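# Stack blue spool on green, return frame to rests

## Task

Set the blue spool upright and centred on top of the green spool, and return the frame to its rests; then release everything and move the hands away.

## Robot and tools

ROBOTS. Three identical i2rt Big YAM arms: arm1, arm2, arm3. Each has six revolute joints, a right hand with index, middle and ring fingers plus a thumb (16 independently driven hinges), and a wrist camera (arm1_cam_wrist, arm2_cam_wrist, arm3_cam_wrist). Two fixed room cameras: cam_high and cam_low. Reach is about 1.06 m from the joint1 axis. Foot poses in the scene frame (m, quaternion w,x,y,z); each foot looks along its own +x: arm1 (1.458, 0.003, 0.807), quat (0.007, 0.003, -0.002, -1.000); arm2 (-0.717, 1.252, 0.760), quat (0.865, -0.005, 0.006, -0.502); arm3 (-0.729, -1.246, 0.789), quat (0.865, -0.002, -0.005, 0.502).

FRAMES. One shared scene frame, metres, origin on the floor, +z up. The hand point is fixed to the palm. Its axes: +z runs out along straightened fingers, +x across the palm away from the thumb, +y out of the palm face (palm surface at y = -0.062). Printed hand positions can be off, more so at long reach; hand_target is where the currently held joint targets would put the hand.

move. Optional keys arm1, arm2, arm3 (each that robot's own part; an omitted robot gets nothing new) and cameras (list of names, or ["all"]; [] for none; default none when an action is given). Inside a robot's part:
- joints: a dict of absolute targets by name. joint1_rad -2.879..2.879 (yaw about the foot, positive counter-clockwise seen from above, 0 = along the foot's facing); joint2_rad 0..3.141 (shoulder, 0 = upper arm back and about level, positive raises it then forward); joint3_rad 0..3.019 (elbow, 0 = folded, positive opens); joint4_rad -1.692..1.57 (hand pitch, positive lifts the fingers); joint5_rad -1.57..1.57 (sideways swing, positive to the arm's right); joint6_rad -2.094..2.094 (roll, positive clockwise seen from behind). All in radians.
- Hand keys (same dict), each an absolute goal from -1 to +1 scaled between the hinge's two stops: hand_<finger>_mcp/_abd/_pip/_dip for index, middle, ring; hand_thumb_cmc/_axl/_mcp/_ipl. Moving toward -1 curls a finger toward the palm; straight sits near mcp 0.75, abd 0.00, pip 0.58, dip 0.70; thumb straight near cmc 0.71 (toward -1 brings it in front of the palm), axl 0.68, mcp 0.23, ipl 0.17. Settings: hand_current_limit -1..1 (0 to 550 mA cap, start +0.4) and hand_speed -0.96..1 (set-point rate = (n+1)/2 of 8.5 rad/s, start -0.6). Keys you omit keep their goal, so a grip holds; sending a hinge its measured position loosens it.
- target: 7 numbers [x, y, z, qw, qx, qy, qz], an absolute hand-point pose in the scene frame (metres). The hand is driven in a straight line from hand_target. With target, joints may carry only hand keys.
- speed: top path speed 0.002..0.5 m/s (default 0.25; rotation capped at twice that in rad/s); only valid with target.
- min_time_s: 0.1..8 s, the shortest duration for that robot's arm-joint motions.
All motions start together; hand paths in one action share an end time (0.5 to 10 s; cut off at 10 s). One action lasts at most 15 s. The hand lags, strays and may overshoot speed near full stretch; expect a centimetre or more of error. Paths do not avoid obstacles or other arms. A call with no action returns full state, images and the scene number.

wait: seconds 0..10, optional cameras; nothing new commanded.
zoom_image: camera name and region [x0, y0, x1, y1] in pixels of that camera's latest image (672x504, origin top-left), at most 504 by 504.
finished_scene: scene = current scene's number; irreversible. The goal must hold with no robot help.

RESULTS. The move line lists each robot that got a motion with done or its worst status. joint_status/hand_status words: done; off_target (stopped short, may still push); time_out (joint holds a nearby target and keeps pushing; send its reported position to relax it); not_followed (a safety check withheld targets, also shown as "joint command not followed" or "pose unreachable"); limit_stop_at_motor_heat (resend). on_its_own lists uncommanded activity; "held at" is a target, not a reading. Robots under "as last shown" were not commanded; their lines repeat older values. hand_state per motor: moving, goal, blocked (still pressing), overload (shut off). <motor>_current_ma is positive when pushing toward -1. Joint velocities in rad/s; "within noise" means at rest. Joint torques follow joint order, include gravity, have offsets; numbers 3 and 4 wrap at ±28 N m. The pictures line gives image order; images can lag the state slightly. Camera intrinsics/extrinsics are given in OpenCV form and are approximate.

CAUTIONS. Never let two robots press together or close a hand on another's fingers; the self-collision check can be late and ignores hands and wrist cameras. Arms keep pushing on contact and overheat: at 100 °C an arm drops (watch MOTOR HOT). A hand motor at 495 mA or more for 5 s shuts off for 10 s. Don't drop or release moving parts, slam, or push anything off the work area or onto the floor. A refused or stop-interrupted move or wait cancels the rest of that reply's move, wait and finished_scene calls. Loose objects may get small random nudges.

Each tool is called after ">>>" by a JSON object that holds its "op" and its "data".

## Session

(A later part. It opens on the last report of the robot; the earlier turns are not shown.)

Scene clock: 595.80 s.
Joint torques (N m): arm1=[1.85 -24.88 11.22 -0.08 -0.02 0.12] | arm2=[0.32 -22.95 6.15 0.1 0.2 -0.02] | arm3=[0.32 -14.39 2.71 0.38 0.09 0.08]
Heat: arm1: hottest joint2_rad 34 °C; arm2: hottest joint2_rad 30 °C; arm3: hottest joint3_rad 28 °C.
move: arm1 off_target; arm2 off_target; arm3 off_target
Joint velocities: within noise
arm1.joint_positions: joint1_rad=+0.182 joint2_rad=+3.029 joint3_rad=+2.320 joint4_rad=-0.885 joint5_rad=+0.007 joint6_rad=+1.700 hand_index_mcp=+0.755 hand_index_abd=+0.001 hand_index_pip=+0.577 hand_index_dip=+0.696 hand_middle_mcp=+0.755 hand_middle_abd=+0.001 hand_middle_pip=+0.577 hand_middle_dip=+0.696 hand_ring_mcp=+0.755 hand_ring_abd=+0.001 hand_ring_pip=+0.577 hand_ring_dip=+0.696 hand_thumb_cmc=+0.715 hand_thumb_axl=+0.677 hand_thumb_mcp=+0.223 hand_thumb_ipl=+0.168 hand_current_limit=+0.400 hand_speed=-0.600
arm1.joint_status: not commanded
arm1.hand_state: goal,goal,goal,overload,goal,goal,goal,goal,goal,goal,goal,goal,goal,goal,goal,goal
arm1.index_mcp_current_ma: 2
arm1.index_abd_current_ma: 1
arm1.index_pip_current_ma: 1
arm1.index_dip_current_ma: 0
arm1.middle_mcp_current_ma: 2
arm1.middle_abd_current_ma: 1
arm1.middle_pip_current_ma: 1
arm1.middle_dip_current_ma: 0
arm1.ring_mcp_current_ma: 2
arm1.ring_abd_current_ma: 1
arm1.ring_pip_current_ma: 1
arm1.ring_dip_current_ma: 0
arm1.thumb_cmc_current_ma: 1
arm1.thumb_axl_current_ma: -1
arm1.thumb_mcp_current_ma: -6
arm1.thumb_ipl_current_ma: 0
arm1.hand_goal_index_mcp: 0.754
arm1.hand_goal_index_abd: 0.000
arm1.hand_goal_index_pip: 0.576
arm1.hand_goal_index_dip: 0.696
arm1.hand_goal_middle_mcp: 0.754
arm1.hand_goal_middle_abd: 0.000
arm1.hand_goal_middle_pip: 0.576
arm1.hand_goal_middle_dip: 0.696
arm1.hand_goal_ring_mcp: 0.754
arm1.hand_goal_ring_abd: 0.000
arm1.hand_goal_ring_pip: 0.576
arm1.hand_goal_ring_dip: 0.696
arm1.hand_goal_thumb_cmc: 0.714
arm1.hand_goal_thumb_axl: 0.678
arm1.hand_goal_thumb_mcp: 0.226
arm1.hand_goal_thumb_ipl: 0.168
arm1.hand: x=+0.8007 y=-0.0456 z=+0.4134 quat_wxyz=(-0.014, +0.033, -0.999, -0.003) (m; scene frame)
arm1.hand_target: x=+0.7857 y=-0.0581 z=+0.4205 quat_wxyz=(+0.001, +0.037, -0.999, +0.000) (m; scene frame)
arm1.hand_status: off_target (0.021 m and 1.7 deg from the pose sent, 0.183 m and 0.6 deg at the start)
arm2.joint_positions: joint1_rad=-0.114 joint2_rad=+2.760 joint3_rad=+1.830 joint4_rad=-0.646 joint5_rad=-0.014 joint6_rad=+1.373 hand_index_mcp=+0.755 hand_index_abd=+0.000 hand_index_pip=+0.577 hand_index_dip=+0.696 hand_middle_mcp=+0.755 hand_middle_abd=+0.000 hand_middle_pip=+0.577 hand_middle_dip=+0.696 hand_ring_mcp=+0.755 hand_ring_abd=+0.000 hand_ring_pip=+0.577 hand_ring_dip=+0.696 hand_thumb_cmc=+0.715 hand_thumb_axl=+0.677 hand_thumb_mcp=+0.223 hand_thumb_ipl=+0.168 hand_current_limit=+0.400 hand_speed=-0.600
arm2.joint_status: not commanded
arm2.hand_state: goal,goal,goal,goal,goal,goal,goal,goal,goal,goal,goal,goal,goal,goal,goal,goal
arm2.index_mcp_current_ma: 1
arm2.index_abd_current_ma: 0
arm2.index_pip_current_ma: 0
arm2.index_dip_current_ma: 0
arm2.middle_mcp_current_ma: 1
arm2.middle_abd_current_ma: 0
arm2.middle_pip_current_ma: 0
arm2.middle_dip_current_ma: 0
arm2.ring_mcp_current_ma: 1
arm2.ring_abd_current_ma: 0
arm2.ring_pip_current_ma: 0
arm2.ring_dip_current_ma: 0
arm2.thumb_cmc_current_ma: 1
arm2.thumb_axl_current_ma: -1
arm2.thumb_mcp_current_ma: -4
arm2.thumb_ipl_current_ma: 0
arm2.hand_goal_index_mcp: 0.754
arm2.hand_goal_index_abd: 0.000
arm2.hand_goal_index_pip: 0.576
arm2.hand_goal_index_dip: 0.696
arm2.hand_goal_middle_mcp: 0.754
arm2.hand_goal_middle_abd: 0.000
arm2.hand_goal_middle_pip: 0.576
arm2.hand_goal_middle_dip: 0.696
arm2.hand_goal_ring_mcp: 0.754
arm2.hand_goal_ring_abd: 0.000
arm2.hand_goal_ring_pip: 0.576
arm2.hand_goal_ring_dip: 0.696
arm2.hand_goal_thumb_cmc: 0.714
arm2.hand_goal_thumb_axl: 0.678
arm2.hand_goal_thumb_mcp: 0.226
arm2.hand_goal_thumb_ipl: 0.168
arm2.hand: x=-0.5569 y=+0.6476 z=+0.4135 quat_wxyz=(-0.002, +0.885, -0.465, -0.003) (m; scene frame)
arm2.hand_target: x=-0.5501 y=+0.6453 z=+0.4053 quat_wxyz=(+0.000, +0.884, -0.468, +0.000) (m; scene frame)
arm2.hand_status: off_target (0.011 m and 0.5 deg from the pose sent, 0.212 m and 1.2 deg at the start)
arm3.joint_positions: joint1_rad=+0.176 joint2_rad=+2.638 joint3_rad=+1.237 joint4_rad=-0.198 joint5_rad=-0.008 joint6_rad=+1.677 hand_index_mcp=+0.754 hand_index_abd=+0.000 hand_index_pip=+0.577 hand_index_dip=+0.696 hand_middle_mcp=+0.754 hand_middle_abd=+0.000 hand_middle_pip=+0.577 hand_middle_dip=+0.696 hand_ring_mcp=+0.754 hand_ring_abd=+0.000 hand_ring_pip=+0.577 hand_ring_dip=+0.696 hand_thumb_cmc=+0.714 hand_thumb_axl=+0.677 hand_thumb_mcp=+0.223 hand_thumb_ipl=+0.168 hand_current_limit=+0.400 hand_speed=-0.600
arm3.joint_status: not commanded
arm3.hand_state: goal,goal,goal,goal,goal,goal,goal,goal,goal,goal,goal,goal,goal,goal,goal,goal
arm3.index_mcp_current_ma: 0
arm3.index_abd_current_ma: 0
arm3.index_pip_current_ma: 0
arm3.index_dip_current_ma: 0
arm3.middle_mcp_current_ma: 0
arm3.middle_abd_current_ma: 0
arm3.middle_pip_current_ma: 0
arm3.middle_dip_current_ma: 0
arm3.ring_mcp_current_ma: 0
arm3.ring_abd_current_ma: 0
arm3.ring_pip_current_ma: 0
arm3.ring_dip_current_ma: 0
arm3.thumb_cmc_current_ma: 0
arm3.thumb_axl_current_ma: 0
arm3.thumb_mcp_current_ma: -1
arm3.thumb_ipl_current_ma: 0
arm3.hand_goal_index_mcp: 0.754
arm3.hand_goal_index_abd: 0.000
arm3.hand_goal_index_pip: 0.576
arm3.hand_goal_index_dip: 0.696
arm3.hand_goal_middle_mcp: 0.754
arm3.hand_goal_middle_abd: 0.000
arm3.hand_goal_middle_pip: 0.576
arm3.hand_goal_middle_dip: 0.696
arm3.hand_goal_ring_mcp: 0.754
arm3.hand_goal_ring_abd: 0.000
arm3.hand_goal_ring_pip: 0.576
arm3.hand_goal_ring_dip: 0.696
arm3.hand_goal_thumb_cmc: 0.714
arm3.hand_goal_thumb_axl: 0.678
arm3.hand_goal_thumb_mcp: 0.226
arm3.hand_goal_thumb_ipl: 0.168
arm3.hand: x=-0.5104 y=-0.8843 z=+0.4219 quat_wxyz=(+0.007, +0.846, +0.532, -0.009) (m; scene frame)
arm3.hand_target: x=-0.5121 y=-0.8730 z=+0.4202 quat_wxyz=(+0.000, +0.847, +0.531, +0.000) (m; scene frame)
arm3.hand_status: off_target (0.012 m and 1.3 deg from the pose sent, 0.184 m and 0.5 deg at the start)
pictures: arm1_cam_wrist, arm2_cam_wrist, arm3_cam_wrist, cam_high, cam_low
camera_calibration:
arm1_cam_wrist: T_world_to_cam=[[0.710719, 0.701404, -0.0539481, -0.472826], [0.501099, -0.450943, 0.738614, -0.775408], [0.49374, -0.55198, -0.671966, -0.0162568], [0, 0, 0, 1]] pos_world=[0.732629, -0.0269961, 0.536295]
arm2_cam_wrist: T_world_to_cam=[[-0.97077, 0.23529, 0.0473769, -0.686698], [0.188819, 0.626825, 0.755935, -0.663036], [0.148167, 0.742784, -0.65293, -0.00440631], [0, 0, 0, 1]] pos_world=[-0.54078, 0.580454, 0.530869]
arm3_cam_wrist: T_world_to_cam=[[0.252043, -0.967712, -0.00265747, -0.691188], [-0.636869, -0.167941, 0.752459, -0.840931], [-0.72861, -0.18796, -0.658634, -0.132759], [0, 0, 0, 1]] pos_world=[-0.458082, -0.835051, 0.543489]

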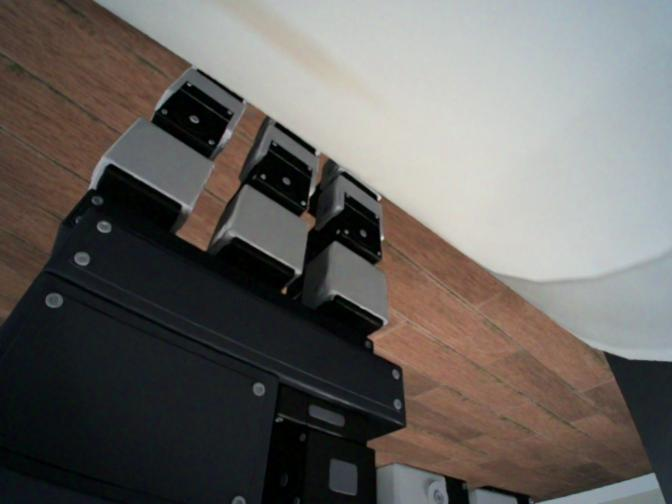

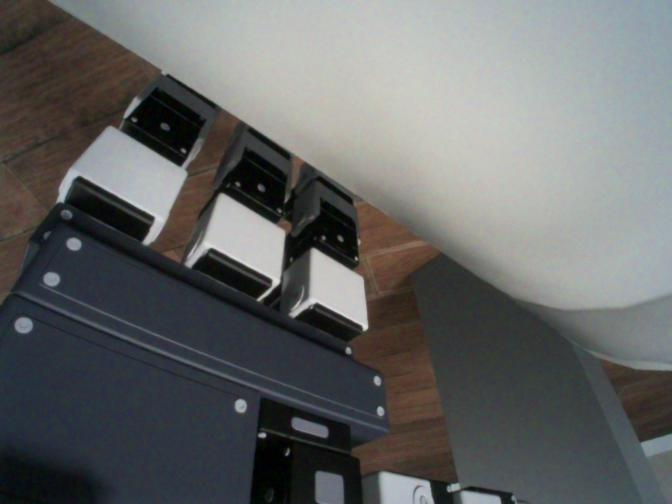

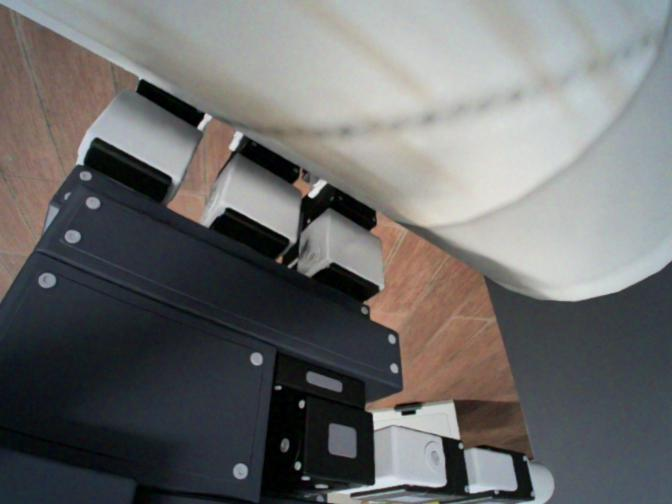

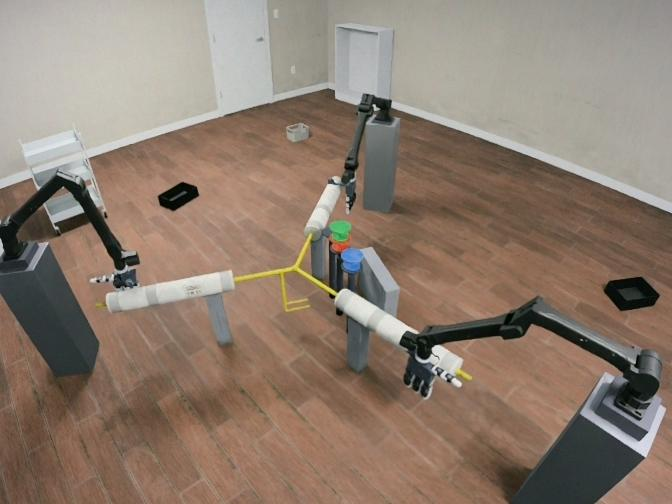

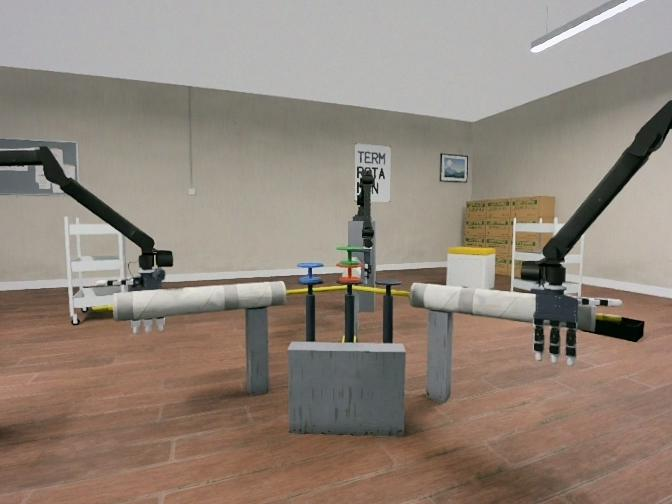

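>>> {"op": "move", "data": {"arm1": {"target": [0.7835, -0.0302, 0.407, 0, -0.0366, 0.9993, 0], "speed": 0.05}, "arm2": {"target": [-0.575, 0.6284, 0.392, 0, 0.8838, -0.4679, 0], "speed": 0.05}, "arm3": {"target": [-0.4977, -0.880, 0.398, 0, 0.8471, 0.5314, 0], "speed": 0.05}, "cameras": ["arm1_cam_wrist", "arm2_cam_wrist", "arm3_cam_wrist", "cam_high"]}}

Scene clock: 675.63 s.
Joint torques (N m): arm1=[-0.79 -24.23 11.18 0.54 0 -0.03] | arm2=[-0.67 -22.48 6.45 -0.25 0.22 -0.29] | arm3=[-1.44 -14.21 2.54 0.46 0.13 -0.21]
Heat: arm1: hottest joint3_rad 33 °C; arm2: hottest joint2_rad 31 °C; arm3: hottest joint2_rad 27 °C.
move: arm1 off_target; arm2 off_target; arm3 off_target
Joint velocities: within noise
arm1.joint_positions: joint1_rad=+0.170 joint2_rad=+3.043 joint3_rad=+2.330 joint4_rad=-0.885 joint5_rad=+0.007 joint6_rad=+1.675 hand_index_mcp=+0.755 hand_index_abd=+0.001 hand_index_pip=+0.577 hand_index_dip=+0.696 hand_middle_mcp=+0.755 hand_middle_abd=+0.001 hand_middle_pip=+0.577 hand_middle_dip=+0.696 hand_ring_mcp=+0.755 hand_ring_abd=+0.001 hand_ring_pip=+0.577 hand_ring_dip=+0.696 hand_thumb_cmc=+0.715 hand_thumb_axl=+0.677 hand_thumb_mcp=+0.223 hand_thumb_ipl=+0.168 hand_current_limit=+0.400 hand_speed=-0.600
arm1.joint_status: not commanded
arm1.hand_state: goal,goal,goal,overload,goal,goal,goal,goal,goal,goal,goal,goal,goal,goal,goal,goal
arm1.index_mcp_current_ma: 2
arm1.index_abd_current_ma: 1
arm1.index_pip_current_ma: 1
arm1.index_dip_current_ma: 0
arm1.middle_mcp_current_ma: 2
arm1.middle_abd_current_ma: 1
arm1.middle_pip_current_ma: 1
arm1.middle_dip_current_ma: 0
arm1.ring_mcp_current_ma: 2
arm1.ring_abd_current_ma: 1
arm1.ring_pip_current_ma: 1
arm1.ring_dip_current_ma: 0
arm1.thumb_cmc_current_ma: 1
arm1.thumb_axl_current_ma: -1
arm1.thumb_mcp_current_ma: -6
arm1.thumb_ipl_current_ma: 0
arm1.hand_goal_index_mcp: 0.754
arm1.hand_goal_index_abd: 0.000
arm1.hand_goal_index_pip: 0.576
arm1.hand_goal_index_dip: 0.696
arm1.hand_goal_middle_mcp: 0.754
arm1.hand_goal_middle_abd: 0.000
arm1.hand_goal_middle_pip: 0.576
arm1.hand_goal_middle_dip: 0.696
arm1.hand_goal_ring_mcp: 0.754
arm1.hand_goal_ring_abd: 0.000
arm1.hand_goal_ring_pip: 0.576
arm1.hand_goal_ring_dip: 0.696
arm1.hand_goal_thumb_cmc: 0.714
arm1.hand_goal_thumb_axl: 0.678
arm1.hand_goal_thumb_mcp: 0.226
arm1.hand_goal_thumb_ipl: 0.168
arm1.hand: x=+0.8006 y=-0.0372 z=+0.4067 quat_wxyz=(-0.016, +0.040, -0.999, -0.003) (m; scene frame)
arm1.hand_target: x=+0.7842 y=-0.0300 z=+0.4079 quat_wxyz=(+0.001, +0.037, -0.999, +0.000) (m; scene frame)
arm1.hand_status: off_target (0.018 m and 2.0 deg from the pose sent, 0.024 m and 1.7 deg at the start)
arm2.joint_positions: joint1_rad=-0.150 joint2_rad=+2.794 joint3_rad=+1.879 joint4_rad=-0.646 joint5_rad=-0.015 joint6_rad=+1.355 hand_index_mcp=+0.755 hand_index_abd=+0.000 hand_index_pip=+0.577 hand_index_dip=+0.696 hand_middle_mcp=+0.755 hand_middle_abd=+0.000 hand_middle_pip=+0.577 hand_middle_dip=+0.696 hand_ring_mcp=+0.755 hand_ring_abd=+0.000 hand_ring_pip=+0.577 hand_ring_dip=+0.696 hand_thumb_cmc=+0.715 hand_thumb_axl=+0.677 hand_thumb_mcp=+0.223 hand_thumb_ipl=+0.168 hand_current_limit=+0.400 hand_speed=-0.600
arm2.joint_status: not commanded
arm2.hand_state: goal,goal,goal,goal,goal,goal,goal,goal,goal,goal,goal,goal,goal,goal,goal,goal
arm2.index_mcp_current_ma: 1
arm2.index_abd_current_ma: 0
arm2.index_pip_current_ma: 0
arm2.index_dip_current_ma: 0
arm2.middle_mcp_current_ma: 1
arm2.middle_abd_current_ma: 0
arm2.middle_pip_current_ma: 0
arm2.middle_dip_current_ma: 0
arm2.ring_mcp_current_ma: 1
arm2.ring_abd_current_ma: 0
arm2.ring_pip_current_ma: 0
arm2.ring_dip_current_ma: 0
arm2.thumb_cmc_current_ma: 1
arm2.thumb_axl_current_ma: -1
arm2.thumb_mcp_current_ma: -4
arm2.thumb_ipl_current_ma: 0
arm2.hand_goal_index_mcp: 0.754
arm2.hand_goal_index_abd: 0.000
arm2.hand_goal_index_pip: 0.576
arm2.hand_goal_index_dip: 0.696
arm2.hand_goal_middle_mcp: 0.754
arm2.hand_goal_middle_abd: 0.000
arm2.hand_goal_middle_pip: 0.576
arm2.hand_goal_middle_dip: 0.696
arm2.hand_goal_ring_mcp: 0.754
arm2.hand_goal_ring_abd: 0.000
arm2.hand_goal_ring_pip: 0.576
arm2.hand_goal_ring_dip: 0.696
arm2.hand_goal_thumb_cmc: 0.714
arm2.hand_goal_thumb_axl: 0.678
arm2.hand_goal_thumb_mcp: 0.226
arm2.hand_goal_thumb_ipl: 0.168
arm2.hand: x=-0.5741 y=+0.6304 z=+0.4043 quat_wxyz=(+0.003, +0.881, -0.473, +0.003) (m; scene frame)
arm2.hand_target: x=-0.5752 y=+0.6290 z=+0.3922 quat_wxyz=(+0.000, +0.884, -0.468, +0.000) (m; scene frame)
arm2.hand_status: off_target (0.012 m and 0.8 deg from the pose sent, 0.034 m and 0.5 deg at the start)
arm3.joint_positions: joint1_rad=+0.163 joint2_rad=+2.692 joint3_rad=+1.272 joint4_rad=-0.178 joint5_rad=-0.008 joint6_rad=+1.670 hand_index_mcp=+0.754 hand_index_abd=+0.000 hand_index_pip=+0.577 hand_index_dip=+0.696 hand_middle_mcp=+0.754 hand_middle_abd=+0.000 hand_middle_pip=+0.577 hand_middle_dip=+0.696 hand_ring_mcp=+0.754 hand_ring_abd=+0.000 hand_ring_pip=+0.577 hand_ring_dip=+0.696 hand_thumb_cmc=+0.714 hand_thumb_axl=+0.677 hand_thumb_mcp=+0.223 hand_thumb_ipl=+0.168 hand_current_limit=+0.400 hand_speed=-0.600
arm3.joint_status: not commanded
arm3.hand_state: goal,goal,goal,goal,goal,goal,goal,goal,goal,goal,goal,goal,goal,goal,goal,goal
arm3.index_mcp_current_ma: 0
arm3.index_abd_current_ma: 0
arm3.index_pip_current_ma: 0
arm3.index_dip_current_ma: 0
arm3.middle_mcp_current_ma: 0
arm3.middle_abd_current_ma: 0
arm3.middle_pip_current_ma: 0
arm3.middle_dip_current_ma: 0
arm3.ring_mcp_current_ma: 0
arm3.ring_abd_current_ma: 0
arm3.ring_pip_current_ma: 0
arm3.ring_dip_current_ma: 0
arm3.thumb_cmc_current_ma: 0
arm3.thumb_axl_current_ma: 0
arm3.thumb_mcp_current_ma: -1
arm3.thumb_ipl_current_ma: 0
arm3.hand_goal_index_mcp: 0.754
arm3.hand_goal_index_abd: 0.000
arm3.hand_goal_index_pip: 0.576
arm3.hand_goal_index_dip: 0.696
arm3.hand_goal_middle_mcp: 0.754
arm3.hand_goal_middle_abd: 0.000
arm3.hand_goal_middle_pip: 0.576
arm3.hand_goal_middle_dip: 0.696
arm3.hand_goal_ring_mcp: 0.754
arm3.hand_goal_ring_abd: 0.000
arm3.hand_goal_ring_pip: 0.576
arm3.hand_goal_ring_dip: 0.696
arm3.hand_goal_thumb_cmc: 0.714
arm3.hand_goal_thumb_axl: 0.678
arm3.hand_goal_thumb_mcp: 0.226
arm3.hand_goal_thumb_ipl: 0.168
arm3.hand: x=-0.5055 y=-0.8870 z=+0.4011 quat_wxyz=(+0.007, +0.848, +0.530, -0.008) (m; scene frame)
arm3.hand_target: x=-0.4978 y=-0.8801 z=+0.3982 quat_wxyz=(+0.000, +0.847, +0.531, +0.000) (m; scene frame)
arm3.hand_status: off_target (0.011 m and 1.2 deg from the pose sent, 0.027 m and 1.3 deg at the start)
pictures: arm1_cam_wrist, arm2_cam_wrist, arm3_cam_wrist, cam_high
camera_calibration:
arm1_cam_wrist: T_world_to_cam=[[0.701522, 0.71083, -0.0508582, -0.472512], [0.50389, -0.444293, 0.740742, -0.769439], [0.503946, -0.545274, -0.669862, -0.0248383], [0, 0, 0, 1]] pos_world=[0.731708, -0.0195242, 0.529286]
arm2_cam_wrist: T_world_to_cam=[[-0.966902, 0.252343, 0.0377349, -0.703494], [0.194779, 0.634482, 0.747993, -0.640201], [0.164808, 0.730586, -0.662633, 0.0260699], [0, 0, 0, 1]] pos_world=[-0.559808, 0.564671, 0.522687]
arm3_cam_wrist: T_world_to_cam=[[0.246535, -0.969125, -0.00418347, -0.69856], [-0.638107, -0.165573, 0.751934, -0.820959], [-0.729411, -0.182709, -0.659225, -0.138785], [0, 0, 0, 1]] pos_world=[-0.452871, -0.838278, 0.522894]

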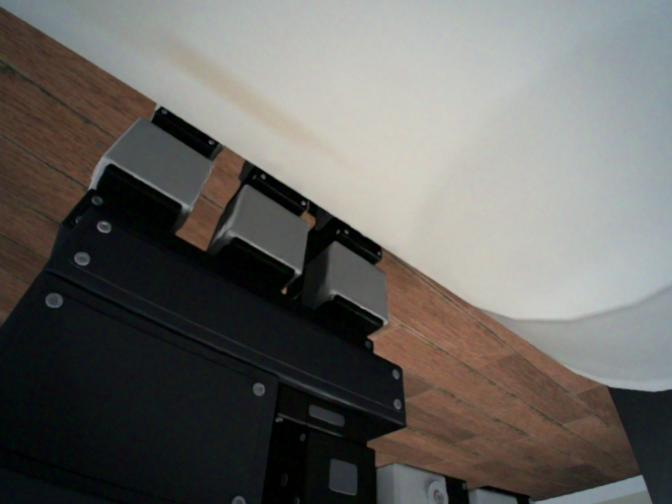

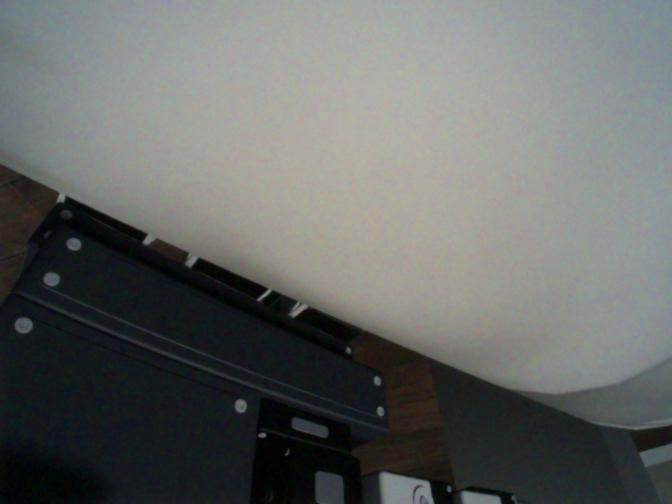

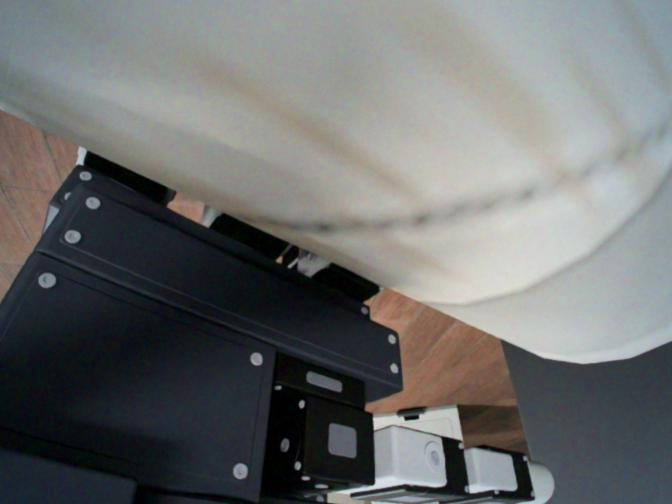

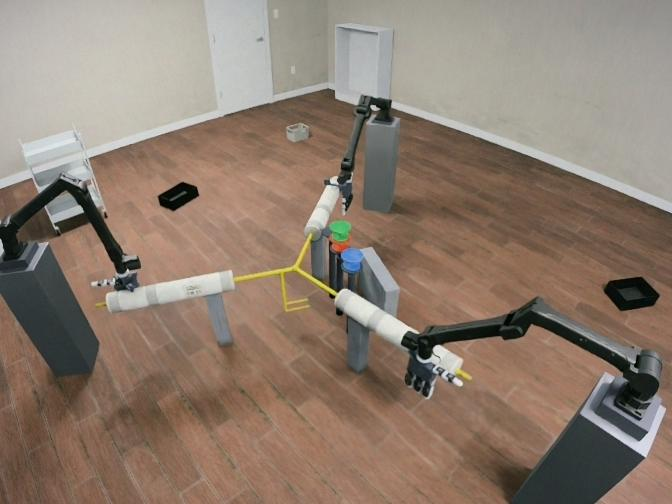

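>>> {"op": "move", "data": {"arm1": {"target": [0.783, -0.014, 0.401, 0, -0.0366, 0.9993, 0], "speed": 0.05, "joints": {"hand_current_limit": 0.75, "hand_speed": -0.8, "hand_index_mcp": 0.274, "hand_middle_mcp": 0.274, "hand_ring_mcp": 0.274, "hand_index_pip": -0.153, "hand_middle_pip": -0.153, "hand_ring_pip": -0.153, "hand_index_dip": 0.333, "hand_middle_dip": 0.333, "hand_ring_dip": 0.333}}, "arm2": {"joints": {"hand_current_limit": 0.75, "hand_speed": -0.8, "hand_index_mcp": 0.274, "hand_middle_mcp": 0.274, "hand_ring_mcp": 0.274, "hand_index_pip": -0.153, "hand_middle_pip": -0.153, "hand_ring_pip": -0.153, "hand_index_dip": 0.333, "hand_middle_dip": 0.333, "hand_ring_dip": 0.333}}, "arm3": {"target": [-0.4905, -0.8835, 0.397, 0, 0.8471, 0.5314, 0], "speed": 0.05, "joints": {"hand_current_limit": 0.75, "hand_speed": -0.8, "hand_index_mcp": 0.274, "hand_middle_mcp": 0.274, "hand_ring_mcp": 0.274, "hand_index_pip": -0.153, "hand_middle_pip": -0.153, "hand_ring_pip": -0.153, "hand_index_dip": 0.333, "hand_middle_dip": 0.333, "hand_ring_dip": 0.333}}, "cameras": ["arm1_cam_wrist", "arm3_cam_wrist", "cam_high", "cam_low"]}}

Scene clock: 706.83 s.
Joint torques (N m): arm1=[-0.38 -25.17 11.15 0.44 0.24 0.07] | arm2=[-0.62 -23.47 6.28 -0.27 0.61 -0.22] | arm3=[-1.38 -15.44 1.85 0.08 0.54 -0.16]
Heat: arm1: hottest joint2_rad 32 °C; arm2: hottest joint2_rad 30 °C; arm3: hottest joint3_rad 27 °C.
move: arm1 off_target; arm2 off_target; arm3 off_target
Joint velocities: within noise
arm1.joint_positions: joint1_rad=+0.144 joint2_rad=+3.063 joint3_rad=+2.332 joint4_rad=-0.877 joint5_rad=+0.004 joint6_rad=+1.645 hand_index_mcp=+0.289 hand_index_abd=+0.001 hand_index_pip=-0.144 hand_index_dip=+0.696 hand_middle_mcp=+0.299 hand_middle_abd=-0.003 hand_middle_pip=-0.129 hand_middle_dip=+0.338 hand_ring_mcp=+0.290 hand_ring_abd=-0.002 hand_ring_pip=-0.133 hand_ring_dip=+0.338 hand_thumb_cmc=+0.715 hand_thumb_axl=+0.677 hand_thumb_mcp=+0.223 hand_thumb_ipl=+0.168 hand_current_limit=+0.750 hand_speed=-0.800
arm1.joint_status: hand_index_dip off_target (ended at +0.696, target +0.333); hand_middle_mcp off_target (ended at +0.299, target +0.274); hand_middle_pip off_target (ended at -0.129, target -0.153); hand_ring_pip off_target (ended at -0.133, target -0.153); the others done
arm1.hand_state: goal,goal,goal,overload,blocked,goal,blocked,goal,goal,goal,goal,goal,goal,goal,goal,goal
arm1.index_mcp_current_ma: 38
arm1.index_abd_current_ma: 1
arm1.index_pip_current_ma: 16
arm1.index_dip_current_ma: 0
arm1.middle_mcp_current_ma: 71
arm1.middle_abd_current_ma: -4
arm1.middle_pip_current_ma: 59
arm1.middle_dip_current_ma: 6
arm1.ring_mcp_current_ma: 43
arm1.ring_abd_current_ma: -2
arm1.ring_pip_current_ma: 49
arm1.ring_dip_current_ma: 7
arm1.thumb_cmc_current_ma: 1
arm1.thumb_axl_current_ma: -1
arm1.thumb_mcp_current_ma: -6
arm1.thumb_ipl_current_ma: 0
arm1.hand_goal_index_mcp: 0.274
arm1.hand_goal_index_abd: 0.000
arm1.hand_goal_index_pip: -0.152
arm1.hand_goal_index_dip: 0.334
arm1.hand_goal_middle_mcp: 0.274
arm1.hand_goal_middle_abd: 0.000
arm1.hand_goal_middle_pip: -0.152
arm1.hand_goal_middle_dip: 0.334
arm1.hand_goal_ring_mcp: 0.274
arm1.hand_goal_ring_abd: 0.000
arm1.hand_goal_ring_pip: -0.152
arm1.hand_goal_ring_dip: 0.334
arm1.hand_goal_thumb_cmc: 0.714
arm1.hand_goal_thumb_axl: 0.678
arm1.hand_goal_thumb_mcp: 0.226
arm1.hand_goal_thumb_ipl: 0.168
arm1.hand: x=+0.8048 y=-0.0184 z=+0.3940 quat_wxyz=(-0.022, +0.042, -0.999, -0.002) (m; scene frame)
arm1.hand_target: x=+0.7838 y=-0.0138 z=+0.4020 quat_wxyz=(+0.000, +0.037, -0.999, +0.000) (m; scene frame)
arm1.hand_status: off_target (0.023 m and 2.6 deg from the pose sent, 0.030 m and 2.0 deg at the start)
arm2.joint_positions: joint1_rad=-0.150 joint2_rad=+2.804 joint3_rad=+1.880 joint4_rad=-0.646 joint5_rad=-0.020 joint6_rad=+1.347 hand_index_mcp=+0.301 hand_index_abd=-0.002 hand_index_pip=-0.126 hand_index_dip=+0.340 hand_middle_mcp=+0.290 hand_middle_abd=-0.001 hand_middle_pip=-0.127 hand_middle_dip=+0.338 hand_ring_mcp=+0.287 hand_ring_abd=+0.000 hand_ring_pip=-0.137 hand_ring_dip=+0.337 hand_thumb_cmc=+0.715 hand_thumb_axl=+0.677 hand_thumb_mcp=+0.223 hand_thumb_ipl=+0.168 hand_current_limit=+0.750 hand_speed=-0.800
arm2.joint_status: hand_index_mcp off_target (ended at +0.301, target +0.274); hand_index_pip off_target (ended at -0.126, target -0.153); hand_middle_pip off_target (ended at -0.127, target -0.153); the others done
arm2.hand_state: blocked,goal,blocked,goal,goal,goal,blocked,goal,goal,goal,goal,goal,goal,goal,goal,goal
arm2.index_mcp_current_ma: 63
arm2.index_abd_current_ma: -1
arm2.index_pip_current_ma: 55
arm2.index_dip_current_ma: 8
arm2.middle_mcp_current_ma: 33
arm2.middle_abd_current_ma: -1
arm2.middle_pip_current_ma: 52
arm2.middle_dip_current_ma: 5
arm2.ring_mcp_current_ma: 24
arm2.ring_abd_current_ma: 0
arm2.ring_pip_current_ma: 26
arm2.ring_dip_current_ma: 4
arm2.thumb_cmc_current_ma: 1
arm2.thumb_axl_current_ma: -1
arm2.thumb_mcp_current_ma: -4
arm2.thumb_ipl_current_ma: 0
arm2.hand_goal_index_mcp: 0.274
arm2.hand_goal_index_abd: 0.000
arm2.hand_goal_index_pip: -0.152
arm2.hand_goal_index_dip: 0.334
arm2.hand_goal_middle_mcp: 0.274
arm2.hand_goal_middle_abd: 0.000
arm2.hand_goal_middle_pip: -0.152
arm2.hand_goal_middle_dip: 0.334
arm2.hand_goal_ring_mcp: 0.274
arm2.hand_goal_ring_abd: 0.000
arm2.hand_goal_ring_pip: -0.152
arm2.hand_goal_ring_dip: 0.334
arm2.hand_goal_thumb_cmc: 0.714
arm2.hand_goal_thumb_axl: 0.678
arm2.hand_goal_thumb_mcp: 0.226
arm2.hand_goal_thumb_ipl: 0.168
arm2.hand: x=-0.5747 y=+0.6341 z=+0.3979 quat_wxyz=(-0.002, +0.883, -0.470, +0.001) (m; scene frame)
arm2.hand_target: x=-0.5751 y=+0.6289 z=+0.3923 quat_wxyz=(+0.000, +0.884, -0.468, +0.000) (m; scene frame)
arm2.hand_status: not commanded
arm3.joint_positions: joint1_rad=+0.146 joint2_rad=+2.709 joint3_rad=+1.278 joint4_rad=-0.166 joint5_rad=-0.015 joint6_rad=+1.648 hand_index_mcp=+0.308 hand_index_abd=+0.000 hand_index_pip=-0.105 hand_index_dip=+0.338 hand_middle_mcp=+0.295 hand_middle_abd=-0.001 hand_middle_pip=-0.112 hand_middle_dip=+0.338 hand_ring_mcp=+0.287 hand_ring_abd=+0.000 hand_ring_pip=-0.124 hand_ring_dip=+0.338 hand_thumb_cmc=+0.714 hand_thumb_axl=+0.677 hand_thumb_mcp=+0.223 hand_thumb_ipl=+0.168 hand_current_limit=+0.750 hand_speed=-0.800
arm3.joint_status: hand_index_mcp off_target (ended at +0.308, target +0.274); hand_index_pip off_target (ended at -0.105, target -0.153); hand_middle_mcp off_target (ended at +0.295, target +0.274); hand_middle_pip off_target (ended at -0.112, target -0.153); hand_ring_pip off_target (ended at -0.124, target -0.153); the others done
arm3.hand_state: blocked,goal,blocked,goal,blocked,goal,blocked,goal,goal,goal,blocked,goal,goal,goal,goal,goal
arm3.index_mcp_current_ma: 51
arm3.index_abd_current_ma: 0
arm3.index_pip_current_ma: 77
arm3.index_dip_current_ma: 2
arm3.middle_mcp_current_ma: 25
arm3.middle_abd_current_ma: 0
arm3.middle_pip_current_ma: 60
arm3.middle_dip_current_ma: 2
arm3.ring_mcp_current_ma: 12
arm3.ring_abd_current_ma: 0
arm3.ring_pip_current_ma: 35
arm3.ring_dip_current_ma: 2
arm3.thumb_cmc_current_ma: 0
arm3.thumb_axl_current_ma: 0
arm3.thumb_mcp_current_ma: -1
arm3.thumb_ipl_current_ma: 0
arm3.hand_goal_index_mcp: 0.274
arm3.hand_goal_index_abd: 0.000
arm3.hand_goal_index_pip: -0.152
arm3.hand_goal_index_dip: 0.334
arm3.hand_goal_middle_mcp: 0.274
arm3.hand_goal_middle_abd: 0.000
arm3.hand_goal_middle_pip: -0.152
arm3.hand_goal_middle_dip: 0.334
arm3.hand_goal_ring_mcp: 0.274
arm3.hand_goal_ring_abd: 0.000
arm3.hand_goal_ring_pip: -0.152
arm3.hand_goal_ring_dip: 0.334
arm3.hand_goal_thumb_cmc: 0.714
arm3.hand_goal_thumb_axl: 0.678
arm3.hand_goal_thumb_mcp: 0.226
arm3.hand_goal_thumb_ipl: 0.168
arm3.hand: x=-0.4997 y=-0.8908 z=+0.3936 quat_wxyz=(+0.003, +0.847, +0.531, -0.010) (m; scene frame)
arm3.hand_target: x=-0.4906 y=-0.8836 z=+0.3972 quat_wxyz=(+0.000, +0.847, +0.531, +0.000) (m; scene frame)
arm3.hand_status: off_target (0.012 m and 1.2 deg from the pose sent, 0.016 m and 1.2 deg at the start)
pictures: arm1_cam_wrist, arm3_cam_wrist, cam_high, cam_low
camera_calibration:
arm1_cam_wrist: T_world_to_cam=[[0.699385, 0.713324, -0.0450512, -0.489916], [0.497645, -0.440738, 0.747061, -0.751296], [0.513041, -0.544902, -0.663228, -0.0351752], [0, 0, 0, 1]] pos_world=[0.734564, -0.000822977, 0.515863]
arm3_cam_wrist: T_world_to_cam=[[0.250025, -0.968192, -0.00957666, -0.698928], [-0.632627, -0.170841, 0.755378, -0.815491], [-0.732987, -0.182805, -0.655219, -0.143664], [0, 0, 0, 1]] pos_world=[-0.446457, -0.842278, 0.515179]

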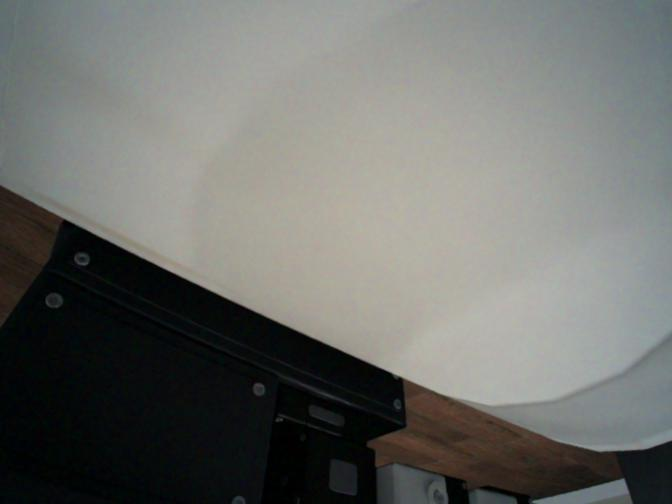

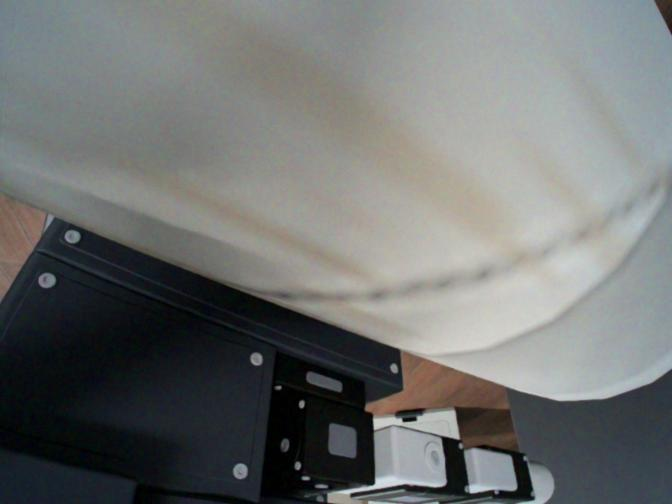

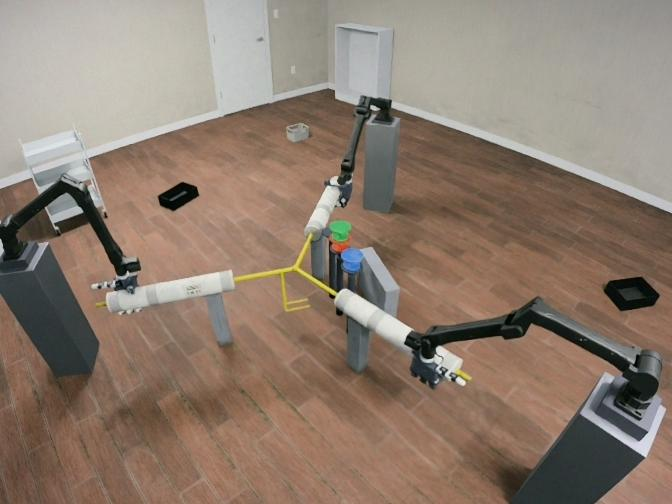

